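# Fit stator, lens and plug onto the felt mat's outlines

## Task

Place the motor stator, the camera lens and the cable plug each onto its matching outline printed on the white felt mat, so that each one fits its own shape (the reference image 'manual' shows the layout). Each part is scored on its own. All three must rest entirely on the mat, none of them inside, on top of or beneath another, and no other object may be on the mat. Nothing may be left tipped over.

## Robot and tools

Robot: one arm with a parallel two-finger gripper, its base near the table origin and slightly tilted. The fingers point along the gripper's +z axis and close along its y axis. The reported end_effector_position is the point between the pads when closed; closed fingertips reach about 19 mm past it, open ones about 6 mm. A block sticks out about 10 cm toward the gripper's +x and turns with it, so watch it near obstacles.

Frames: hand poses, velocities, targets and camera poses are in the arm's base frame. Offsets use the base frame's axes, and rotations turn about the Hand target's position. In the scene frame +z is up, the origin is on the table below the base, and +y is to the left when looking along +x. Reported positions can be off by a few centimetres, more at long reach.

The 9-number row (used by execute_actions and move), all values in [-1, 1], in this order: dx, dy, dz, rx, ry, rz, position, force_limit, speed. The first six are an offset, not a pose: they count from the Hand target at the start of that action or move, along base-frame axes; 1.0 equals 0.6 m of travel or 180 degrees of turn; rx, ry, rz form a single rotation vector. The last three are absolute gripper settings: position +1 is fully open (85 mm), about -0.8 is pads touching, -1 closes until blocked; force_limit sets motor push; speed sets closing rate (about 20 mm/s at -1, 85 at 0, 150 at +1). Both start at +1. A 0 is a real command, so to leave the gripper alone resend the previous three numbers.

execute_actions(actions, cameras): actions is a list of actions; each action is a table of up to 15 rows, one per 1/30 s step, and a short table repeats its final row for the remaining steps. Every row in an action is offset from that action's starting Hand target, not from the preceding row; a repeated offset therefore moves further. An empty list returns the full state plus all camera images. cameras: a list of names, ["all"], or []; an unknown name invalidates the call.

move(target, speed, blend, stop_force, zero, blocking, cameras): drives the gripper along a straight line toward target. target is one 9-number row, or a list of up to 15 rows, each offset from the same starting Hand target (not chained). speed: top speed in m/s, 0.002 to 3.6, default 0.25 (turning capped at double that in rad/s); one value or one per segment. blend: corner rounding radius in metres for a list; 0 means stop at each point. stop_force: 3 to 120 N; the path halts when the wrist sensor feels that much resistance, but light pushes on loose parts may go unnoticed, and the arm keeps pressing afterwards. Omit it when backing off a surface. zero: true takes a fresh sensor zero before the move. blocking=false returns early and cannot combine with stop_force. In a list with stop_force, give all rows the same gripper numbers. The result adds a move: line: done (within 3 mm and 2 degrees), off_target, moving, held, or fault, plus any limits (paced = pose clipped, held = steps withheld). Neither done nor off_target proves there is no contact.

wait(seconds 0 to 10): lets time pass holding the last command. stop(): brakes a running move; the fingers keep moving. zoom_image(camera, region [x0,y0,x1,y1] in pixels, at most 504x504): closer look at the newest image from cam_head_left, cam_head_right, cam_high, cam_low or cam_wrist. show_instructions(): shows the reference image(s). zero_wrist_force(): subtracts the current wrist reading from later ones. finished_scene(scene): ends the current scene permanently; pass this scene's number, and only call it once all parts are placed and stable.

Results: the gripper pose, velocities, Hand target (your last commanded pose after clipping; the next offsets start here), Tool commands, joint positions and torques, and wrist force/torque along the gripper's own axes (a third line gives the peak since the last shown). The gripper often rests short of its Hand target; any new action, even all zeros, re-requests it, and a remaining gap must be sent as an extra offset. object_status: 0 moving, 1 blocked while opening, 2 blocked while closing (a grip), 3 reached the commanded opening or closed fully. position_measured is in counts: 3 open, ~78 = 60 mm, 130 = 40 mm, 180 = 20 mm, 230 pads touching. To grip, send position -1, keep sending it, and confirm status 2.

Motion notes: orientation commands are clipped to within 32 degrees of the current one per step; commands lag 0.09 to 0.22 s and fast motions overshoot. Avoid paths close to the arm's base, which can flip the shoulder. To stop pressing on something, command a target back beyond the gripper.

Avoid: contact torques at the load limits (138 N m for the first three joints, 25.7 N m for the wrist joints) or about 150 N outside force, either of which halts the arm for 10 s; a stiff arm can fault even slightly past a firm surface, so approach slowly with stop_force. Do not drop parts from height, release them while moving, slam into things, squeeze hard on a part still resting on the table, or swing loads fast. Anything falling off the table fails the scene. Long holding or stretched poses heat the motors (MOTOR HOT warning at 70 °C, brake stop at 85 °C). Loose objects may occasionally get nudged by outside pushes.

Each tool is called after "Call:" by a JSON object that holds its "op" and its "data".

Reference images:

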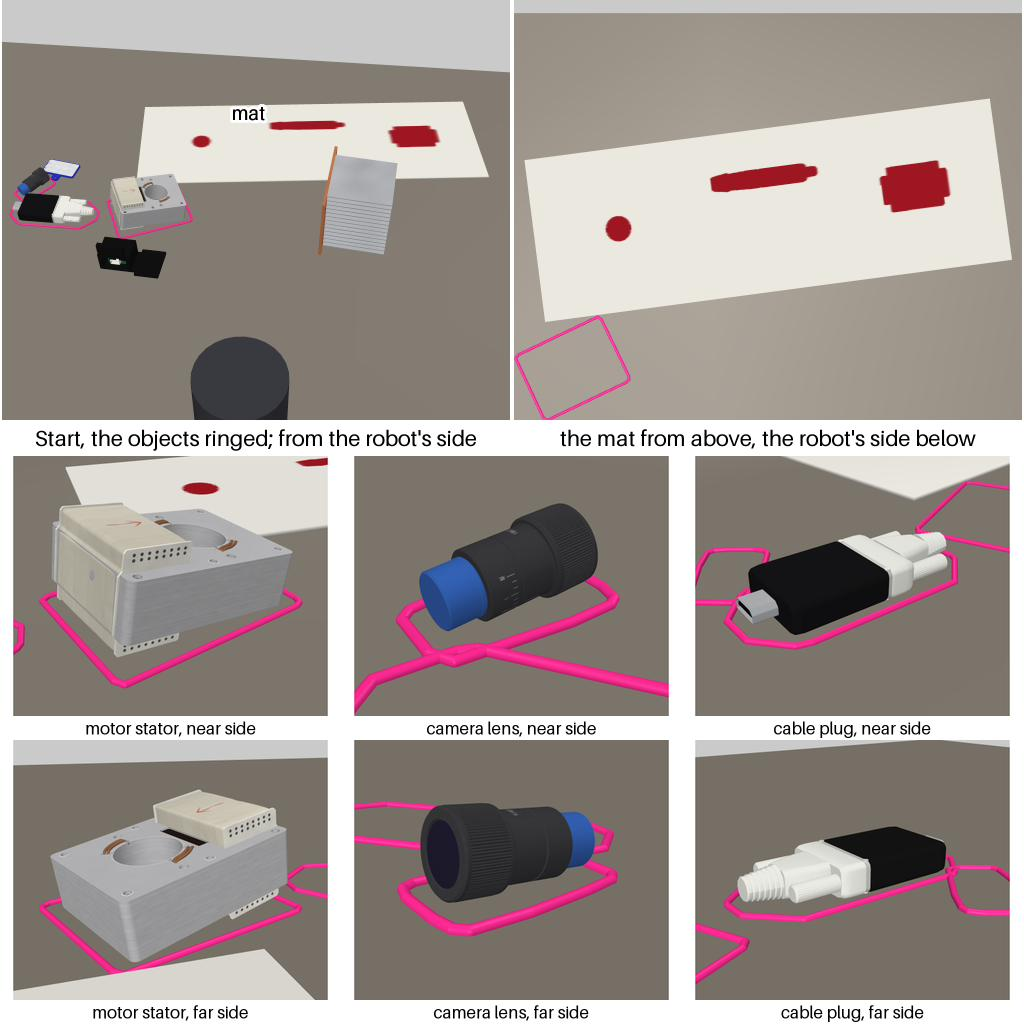

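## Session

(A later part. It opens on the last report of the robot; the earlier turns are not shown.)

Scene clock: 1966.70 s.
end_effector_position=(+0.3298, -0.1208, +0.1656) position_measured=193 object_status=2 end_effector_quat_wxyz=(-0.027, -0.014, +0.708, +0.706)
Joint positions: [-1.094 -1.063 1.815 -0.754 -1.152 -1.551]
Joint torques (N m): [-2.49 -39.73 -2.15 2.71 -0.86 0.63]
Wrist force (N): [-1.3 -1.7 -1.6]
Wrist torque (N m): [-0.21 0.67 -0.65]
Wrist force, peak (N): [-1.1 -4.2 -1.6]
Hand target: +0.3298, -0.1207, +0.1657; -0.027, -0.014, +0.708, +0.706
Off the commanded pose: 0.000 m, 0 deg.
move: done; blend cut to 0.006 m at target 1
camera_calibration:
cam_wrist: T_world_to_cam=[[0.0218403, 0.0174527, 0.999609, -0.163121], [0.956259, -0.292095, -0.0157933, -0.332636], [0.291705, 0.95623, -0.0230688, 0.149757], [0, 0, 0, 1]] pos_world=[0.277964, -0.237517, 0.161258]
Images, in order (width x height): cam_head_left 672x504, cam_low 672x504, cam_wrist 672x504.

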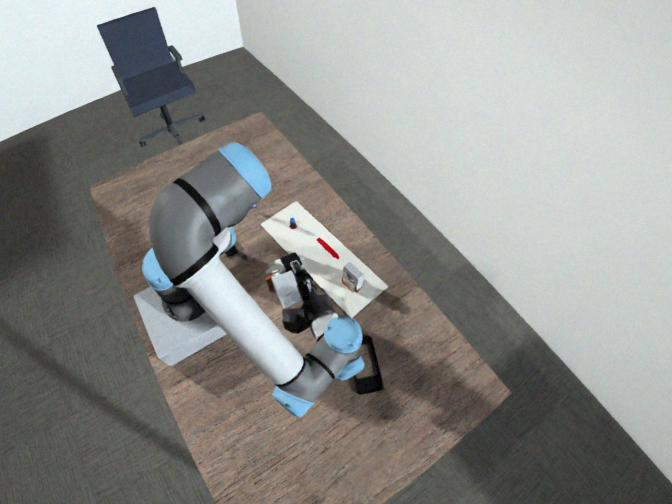

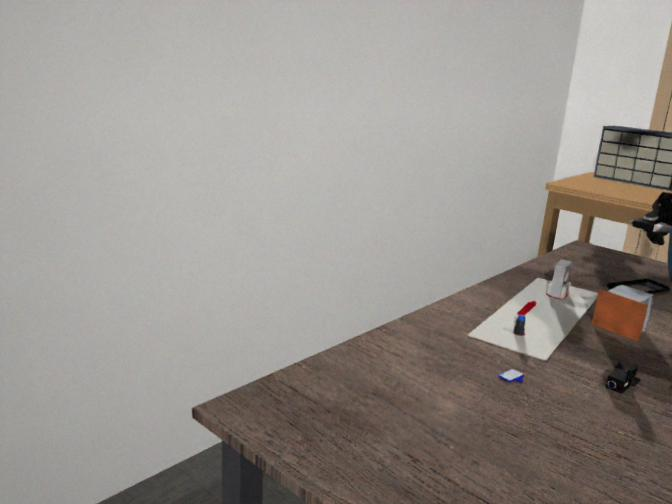

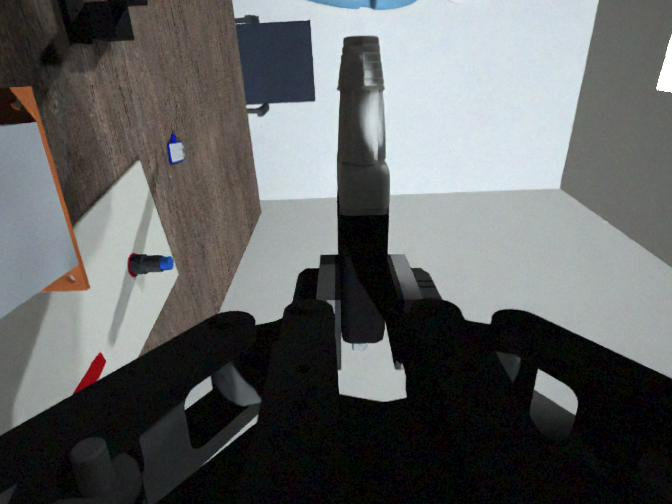

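Call:
{"op": "move", "data": {"target": [0.3003, 0.249, -0.06, -0.4442, 0.2796, -0.3286, -1, -0.7, -1], "speed": 0.35, "cameras": ["cam_wrist", "cam_low", "cam_head_left", "cam_high"]}}

Scene clock: 2022.70 s.
end_effector_position=(+0.5100, +0.0287, +0.1297) position_measured=193 object_status=2 end_effector_quat_wxyz=(+0.022, +0.582, +0.813, -0.005)
Joint positions: [-0.194 -1.454 1.994 -2.147 -1.598 1.048]
Joint torques (N m): [4.33 -28.36 -17.15 -5.14 -1.3 1.01]
Wrist force (N): [-0.6 0.0 1.2]
Wrist torque (N m): [0.05 0.11 -0.04]
Wrist force, peak (N): [-0.8 -2.1 -2.4]
Hand target: +0.5100, +0.0287, +0.1297; +0.022, +0.582, +0.813, -0.005
Off the commanded pose: 0.000 m, 0 deg.
move: done
camera_calibration:
cam_wrist: T_world_to_cam=[[0.947967, 0.318345, 0.00380264, -0.48559], [0.292359, -0.875189, 0.385449, -0.1585], [0.126034, -0.364281, -0.922722, 0.192577], [0, 0, 0, 1]] pos_world=[0.482391, 0.0860205, 0.240635]
Images, in order (width x height): cam_head_left 672x504, cam_high 672x504, cam_low 672x504, cam_wrist 672x504.

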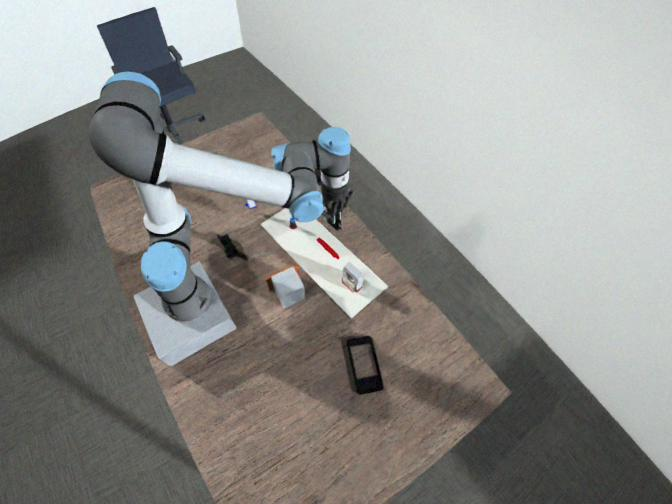

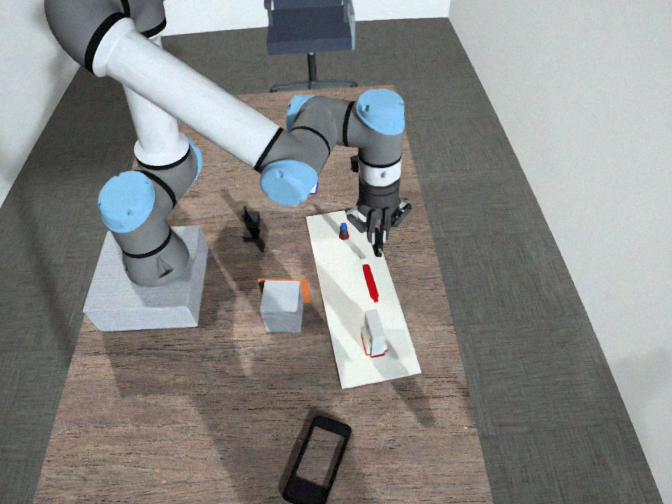

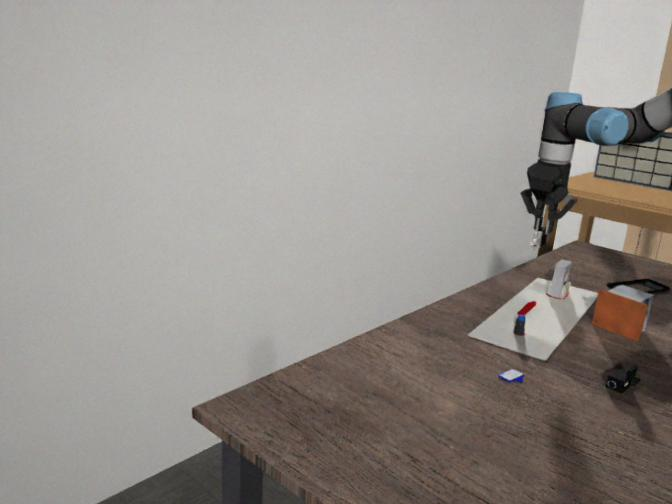

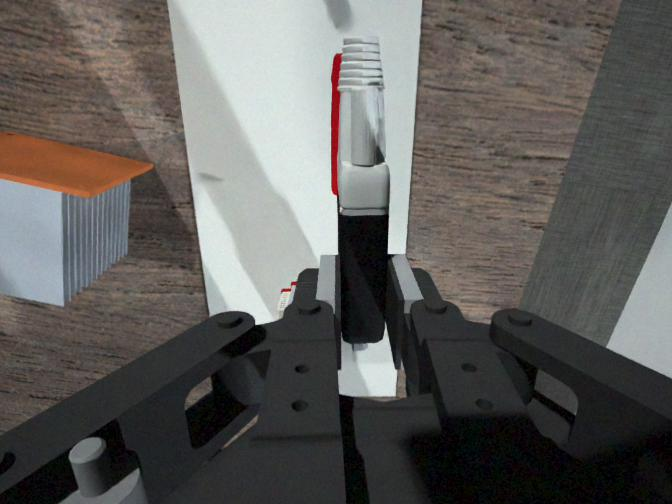

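Call:
{"op": "zoom_image", "data": {"camera": "cam_wrist", "region": [280, 20, 440, 380]}}

Call:
{"op": "zoom_image", "data": {"camera": "cam_low", "region": [490, 190, 610, 340]}}

Scaled by 1.400 from the camera's 672x504 image, which has a finer 960x720 frame.

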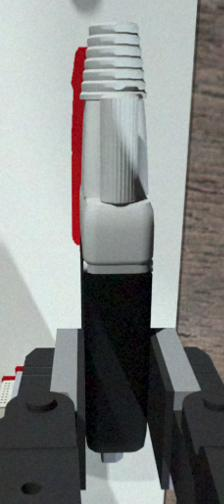

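Scaled by 3.360 from the camera's 672x504 image, which has a finer 960x720 frame.

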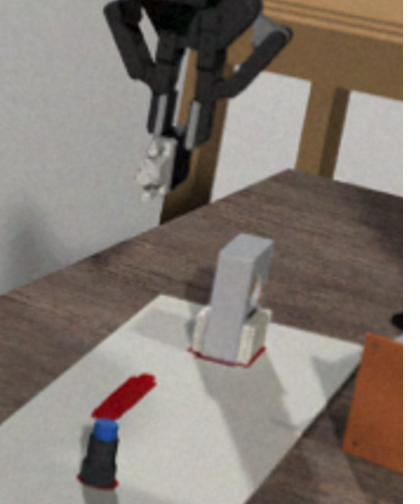

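Call:
{"op": "move", "data": {"target": [-0.001, 0.0028, -0.2395, 0, 0, 0, -1, -0.7, -1], "speed": 0.2, "cameras": ["cam_wrist", "cam_low", "cam_high"]}}

Call:
{"op": "zoom_image", "data": {"camera": "cam_low", "region": [490, 230, 610, 350]}}

Call:
{"op": "zoom_image", "data": {"camera": "cam_wrist", "region": [280, 0, 440, 380]}}

Scene clock: 2070.93 s.
end_effector_position=(+0.5093, +0.0304, -0.0140) position_measured=193 object_status=2 end_effector_quat_wxyz=(+0.022, +0.582, +0.813, -0.005)
Joint positions: [-0.191 -1.193 2.141 -2.554 -1.598 1.052]
Joint torques (N m): [5.64 -27.9 -23.77 -4.22 -1.36 0.53]
Wrist force (N): [-0.2 0.5 0.9]
Wrist torque (N m): [0.21 0.01 -0.30]
Wrist force, peak (N): [0.0 0.3 3.4]
Hand target: +0.5094, +0.0304, -0.0140; +0.022, +0.582, +0.813, -0.005
Off the commanded pose: 0.000 m, 0 deg.
move: done
camera_calibration:
cam_wrist: T_world_to_cam=[[0.948029, 0.318163, 0.0035057, -0.484906], [0.292288, -0.875177, 0.385529, -0.101393], [0.125729, -0.364468, -0.922689, 0.0608491], [0, 0, 0, 1]] pos_world=[0.481691, 0.0877199, 0.0969347]
Images, in order (width x height): cam_high 672x504, cam_low 672x504, cam_wrist 672x504.

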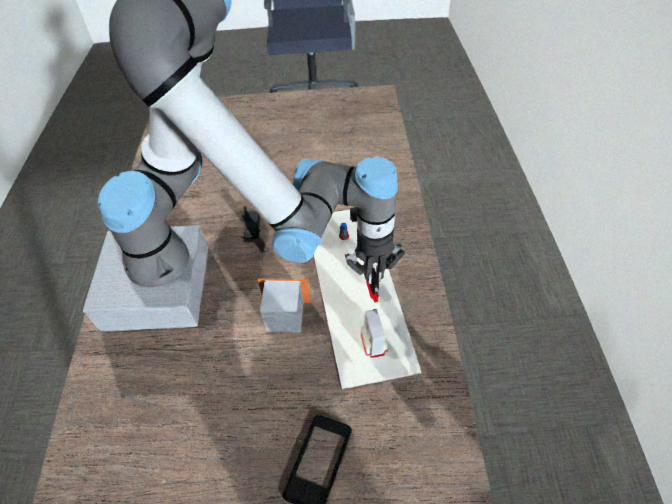

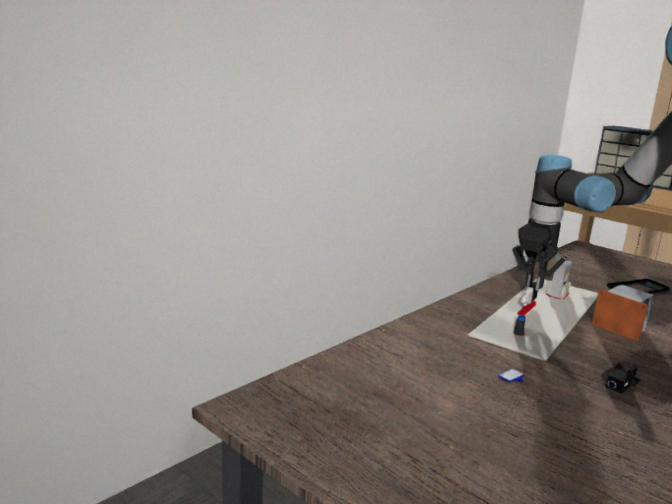

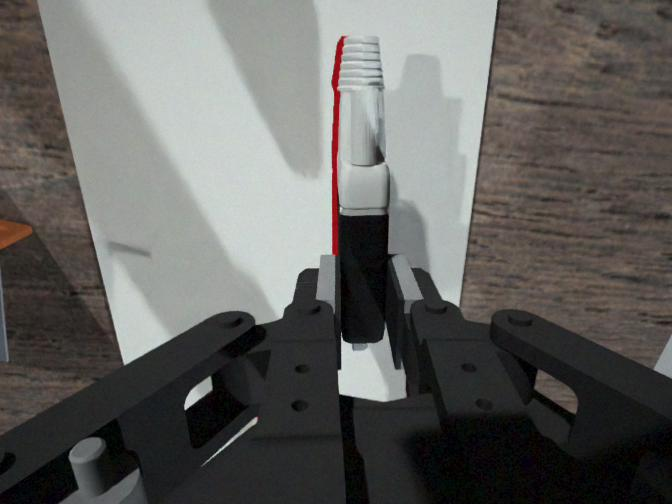

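Scaled by 4.200 from the camera's 672x504 image, which has a finer 960x720 frame.

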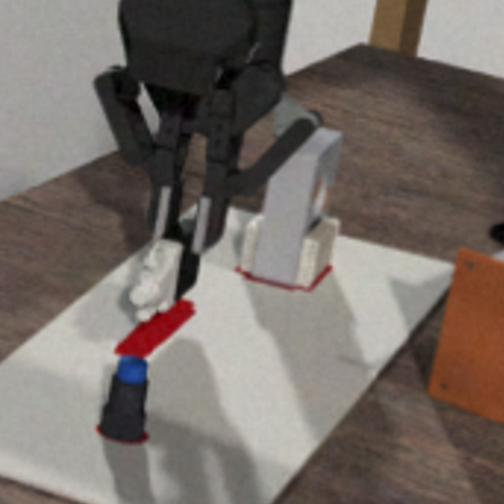

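Scaled by 1.326 from the camera's 672x504 image, which has a finer 960x720 frame.

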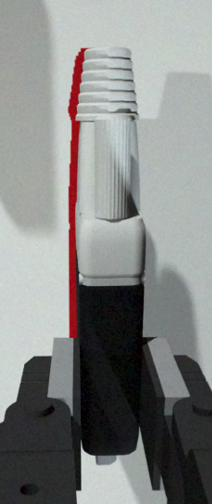

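Call:
{"op": "move", "data": {"target": [0, 0, -0.05, 0, 0, 0, -1, -0.7, -1], "speed": 0.006, "stop_force": 3, "cameras": ["cam_wrist", "cam_low"]}}

Call:
{"op": "zoom_image", "data": {"camera": "cam_low", "region": [490, 230, 610, 350]}}

Scene clock: 2085.57 s.
end_effector_position=(+0.5094, +0.0304, -0.0300) position_measured=193 object_status=2 end_effector_quat_wxyz=(+0.022, +0.582, +0.813, -0.005)
Joint positions: [-0.191 -1.156 2.149 -2.599 -1.598 1.052]
Joint torques (N m): [0.04 -39.87 -19.99 -0.13 1.07 -0.47]
Wrist force (N): [-1.0 0.6 -2.9]
Wrist torque (N m): [0.19 0.08 -0.29]
Wrist force, peak (N): [-1.1 -0.2 -5.5]
Hand target: +0.5094, +0.0304, -0.0300; +0.022, +0.582, +0.813, -0.005 (not the last commanded pose)
Off the commanded pose: 0.014 m, 0 deg.
move: contact
camera_calibration:
cam_wrist: T_world_to_cam=[[0.948005, 0.318233, 0.00368127, -0.484954], [0.292276, -0.875142, 0.385618, -0.0952587], [0.125938, -0.364492, -0.922651, 0.0459725], [0, 0, 0, 1]] pos_world=[0.481791, 0.08772, 0.0809353]
Images, in order (width x height): cam_low 672x504, cam_wrist 672x504.

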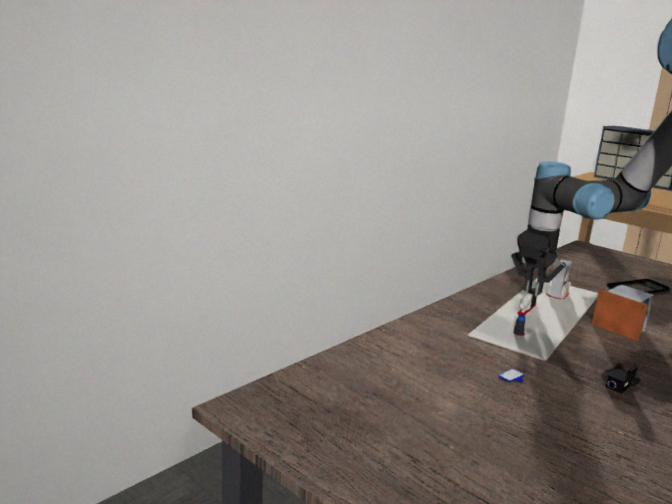

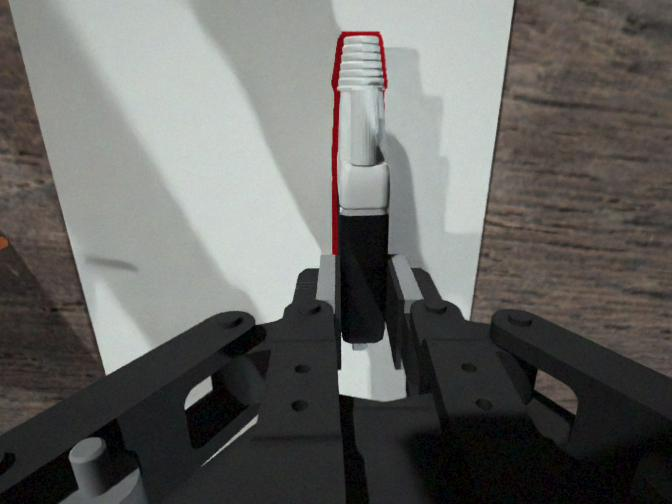

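Scaled by 4.200 from the camera's 672x504 image, which has a finer 960x720 frame.

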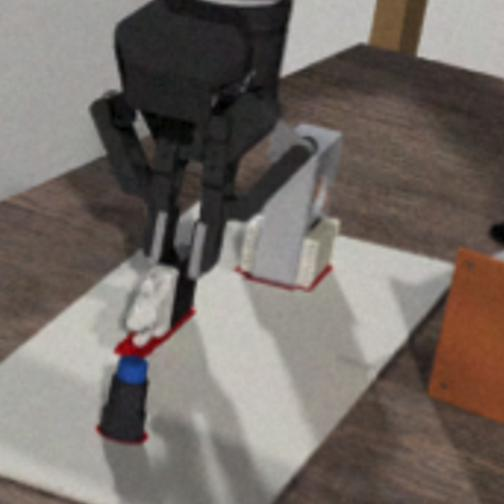

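Call:
{"op": "move", "data": {"target": [[0, 0, 0, 0, 0, 0, -0.2, -0.7, -1], [0, 0, 0.04, 0, 0, 0, -0.2, -0.7, -1], [0, 0, 0.2, 0, 0, 0, -0.2, -0.7, -1]], "speed": [0.05, 0.06, 0.25], "blend": [0, 0.01, 0], "cameras": ["cam_wrist", "cam_low", "cam_high"]}}

Call:
{"op": "zoom_image", "data": {"camera": "cam_low", "region": [490, 230, 610, 350]}}

Call:
{"op": "zoom_image", "data": {"camera": "cam_wrist", "region": [260, 60, 460, 400]}}

Scene clock: 2100.60 s.
end_effector_position=(+0.5094, +0.0304, +0.0900) position_measured=154 object_status=3 end_effector_quat_wxyz=(+0.022, +0.582, +0.813, -0.005)
Joint positions: [-0.191 -1.396 2.048 -2.259 -1.598 1.052]
Joint torques (N m): [-4.66 -33.12 -13.94 -1.55 0.64 -1.24]
Wrist force (N): [-0.1 0.7 0.2]
Wrist torque (N m): [0.21 0.00 -0.24]
Wrist force, peak (N): [-0.8 0.5 -3.2]
Hand target: +0.5094, +0.0304, +0.0900; +0.022, +0.582, +0.813, -0.005
Off the commanded pose: 0.000 m, 0 deg.
move: done
camera_calibration:
cam_wrist: T_world_to_cam=[[0.948009, 0.31822, 0.00389241, -0.485439], [0.29218, -0.875151, 0.385671, -0.141497], [0.126135, -0.364482, -0.922628, 0.156591], [0, 0, 0, 1]] pos_world=[0.481791, 0.08772, 0.200936]
Images, in order (width x height): cam_high 672x504, cam_low 672x504, cam_wrist 672x504.

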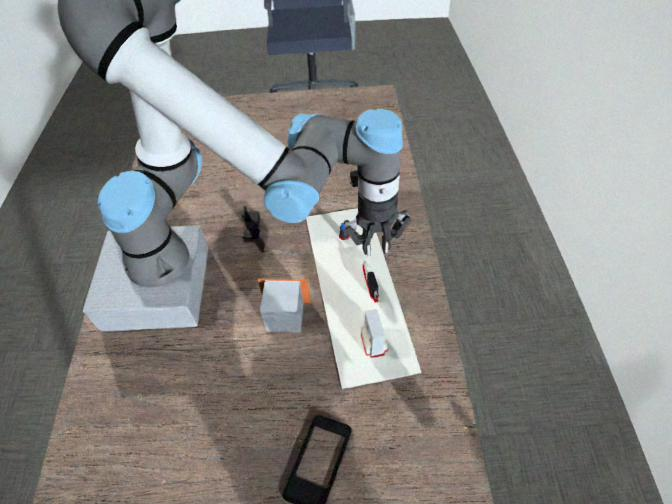

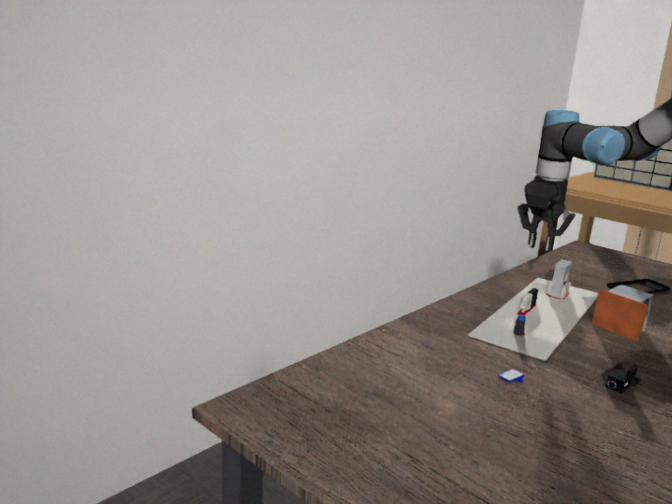

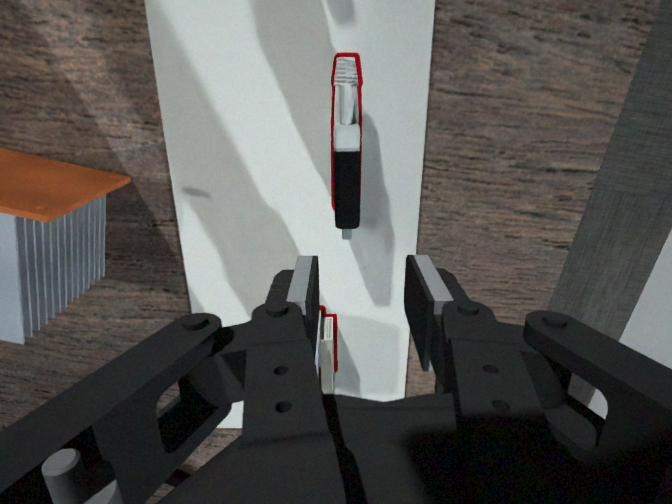

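Scaled by 4.200 from the camera's 672x504 image, which has a finer 960x720 frame.

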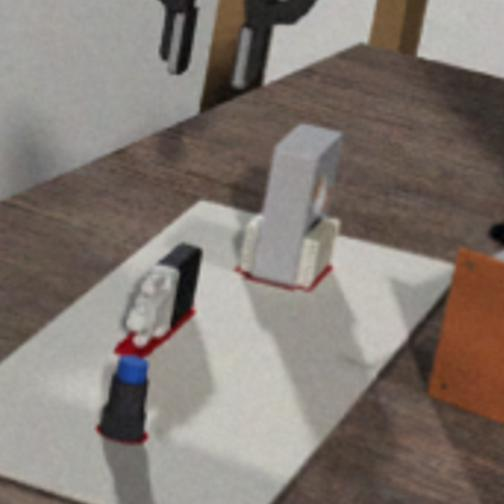

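Scaled by 1.482 from the camera's 672x504 image, which has a finer 960x720 frame.

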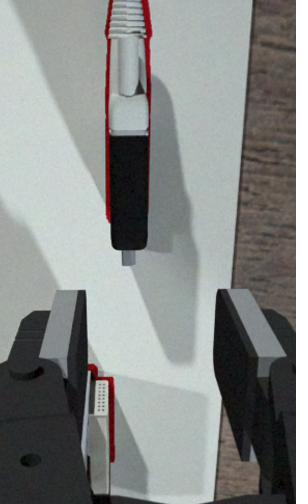

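Call:
{"op": "finished_scene", "data": {"scene": 1}}

The scene is finished: the task was done.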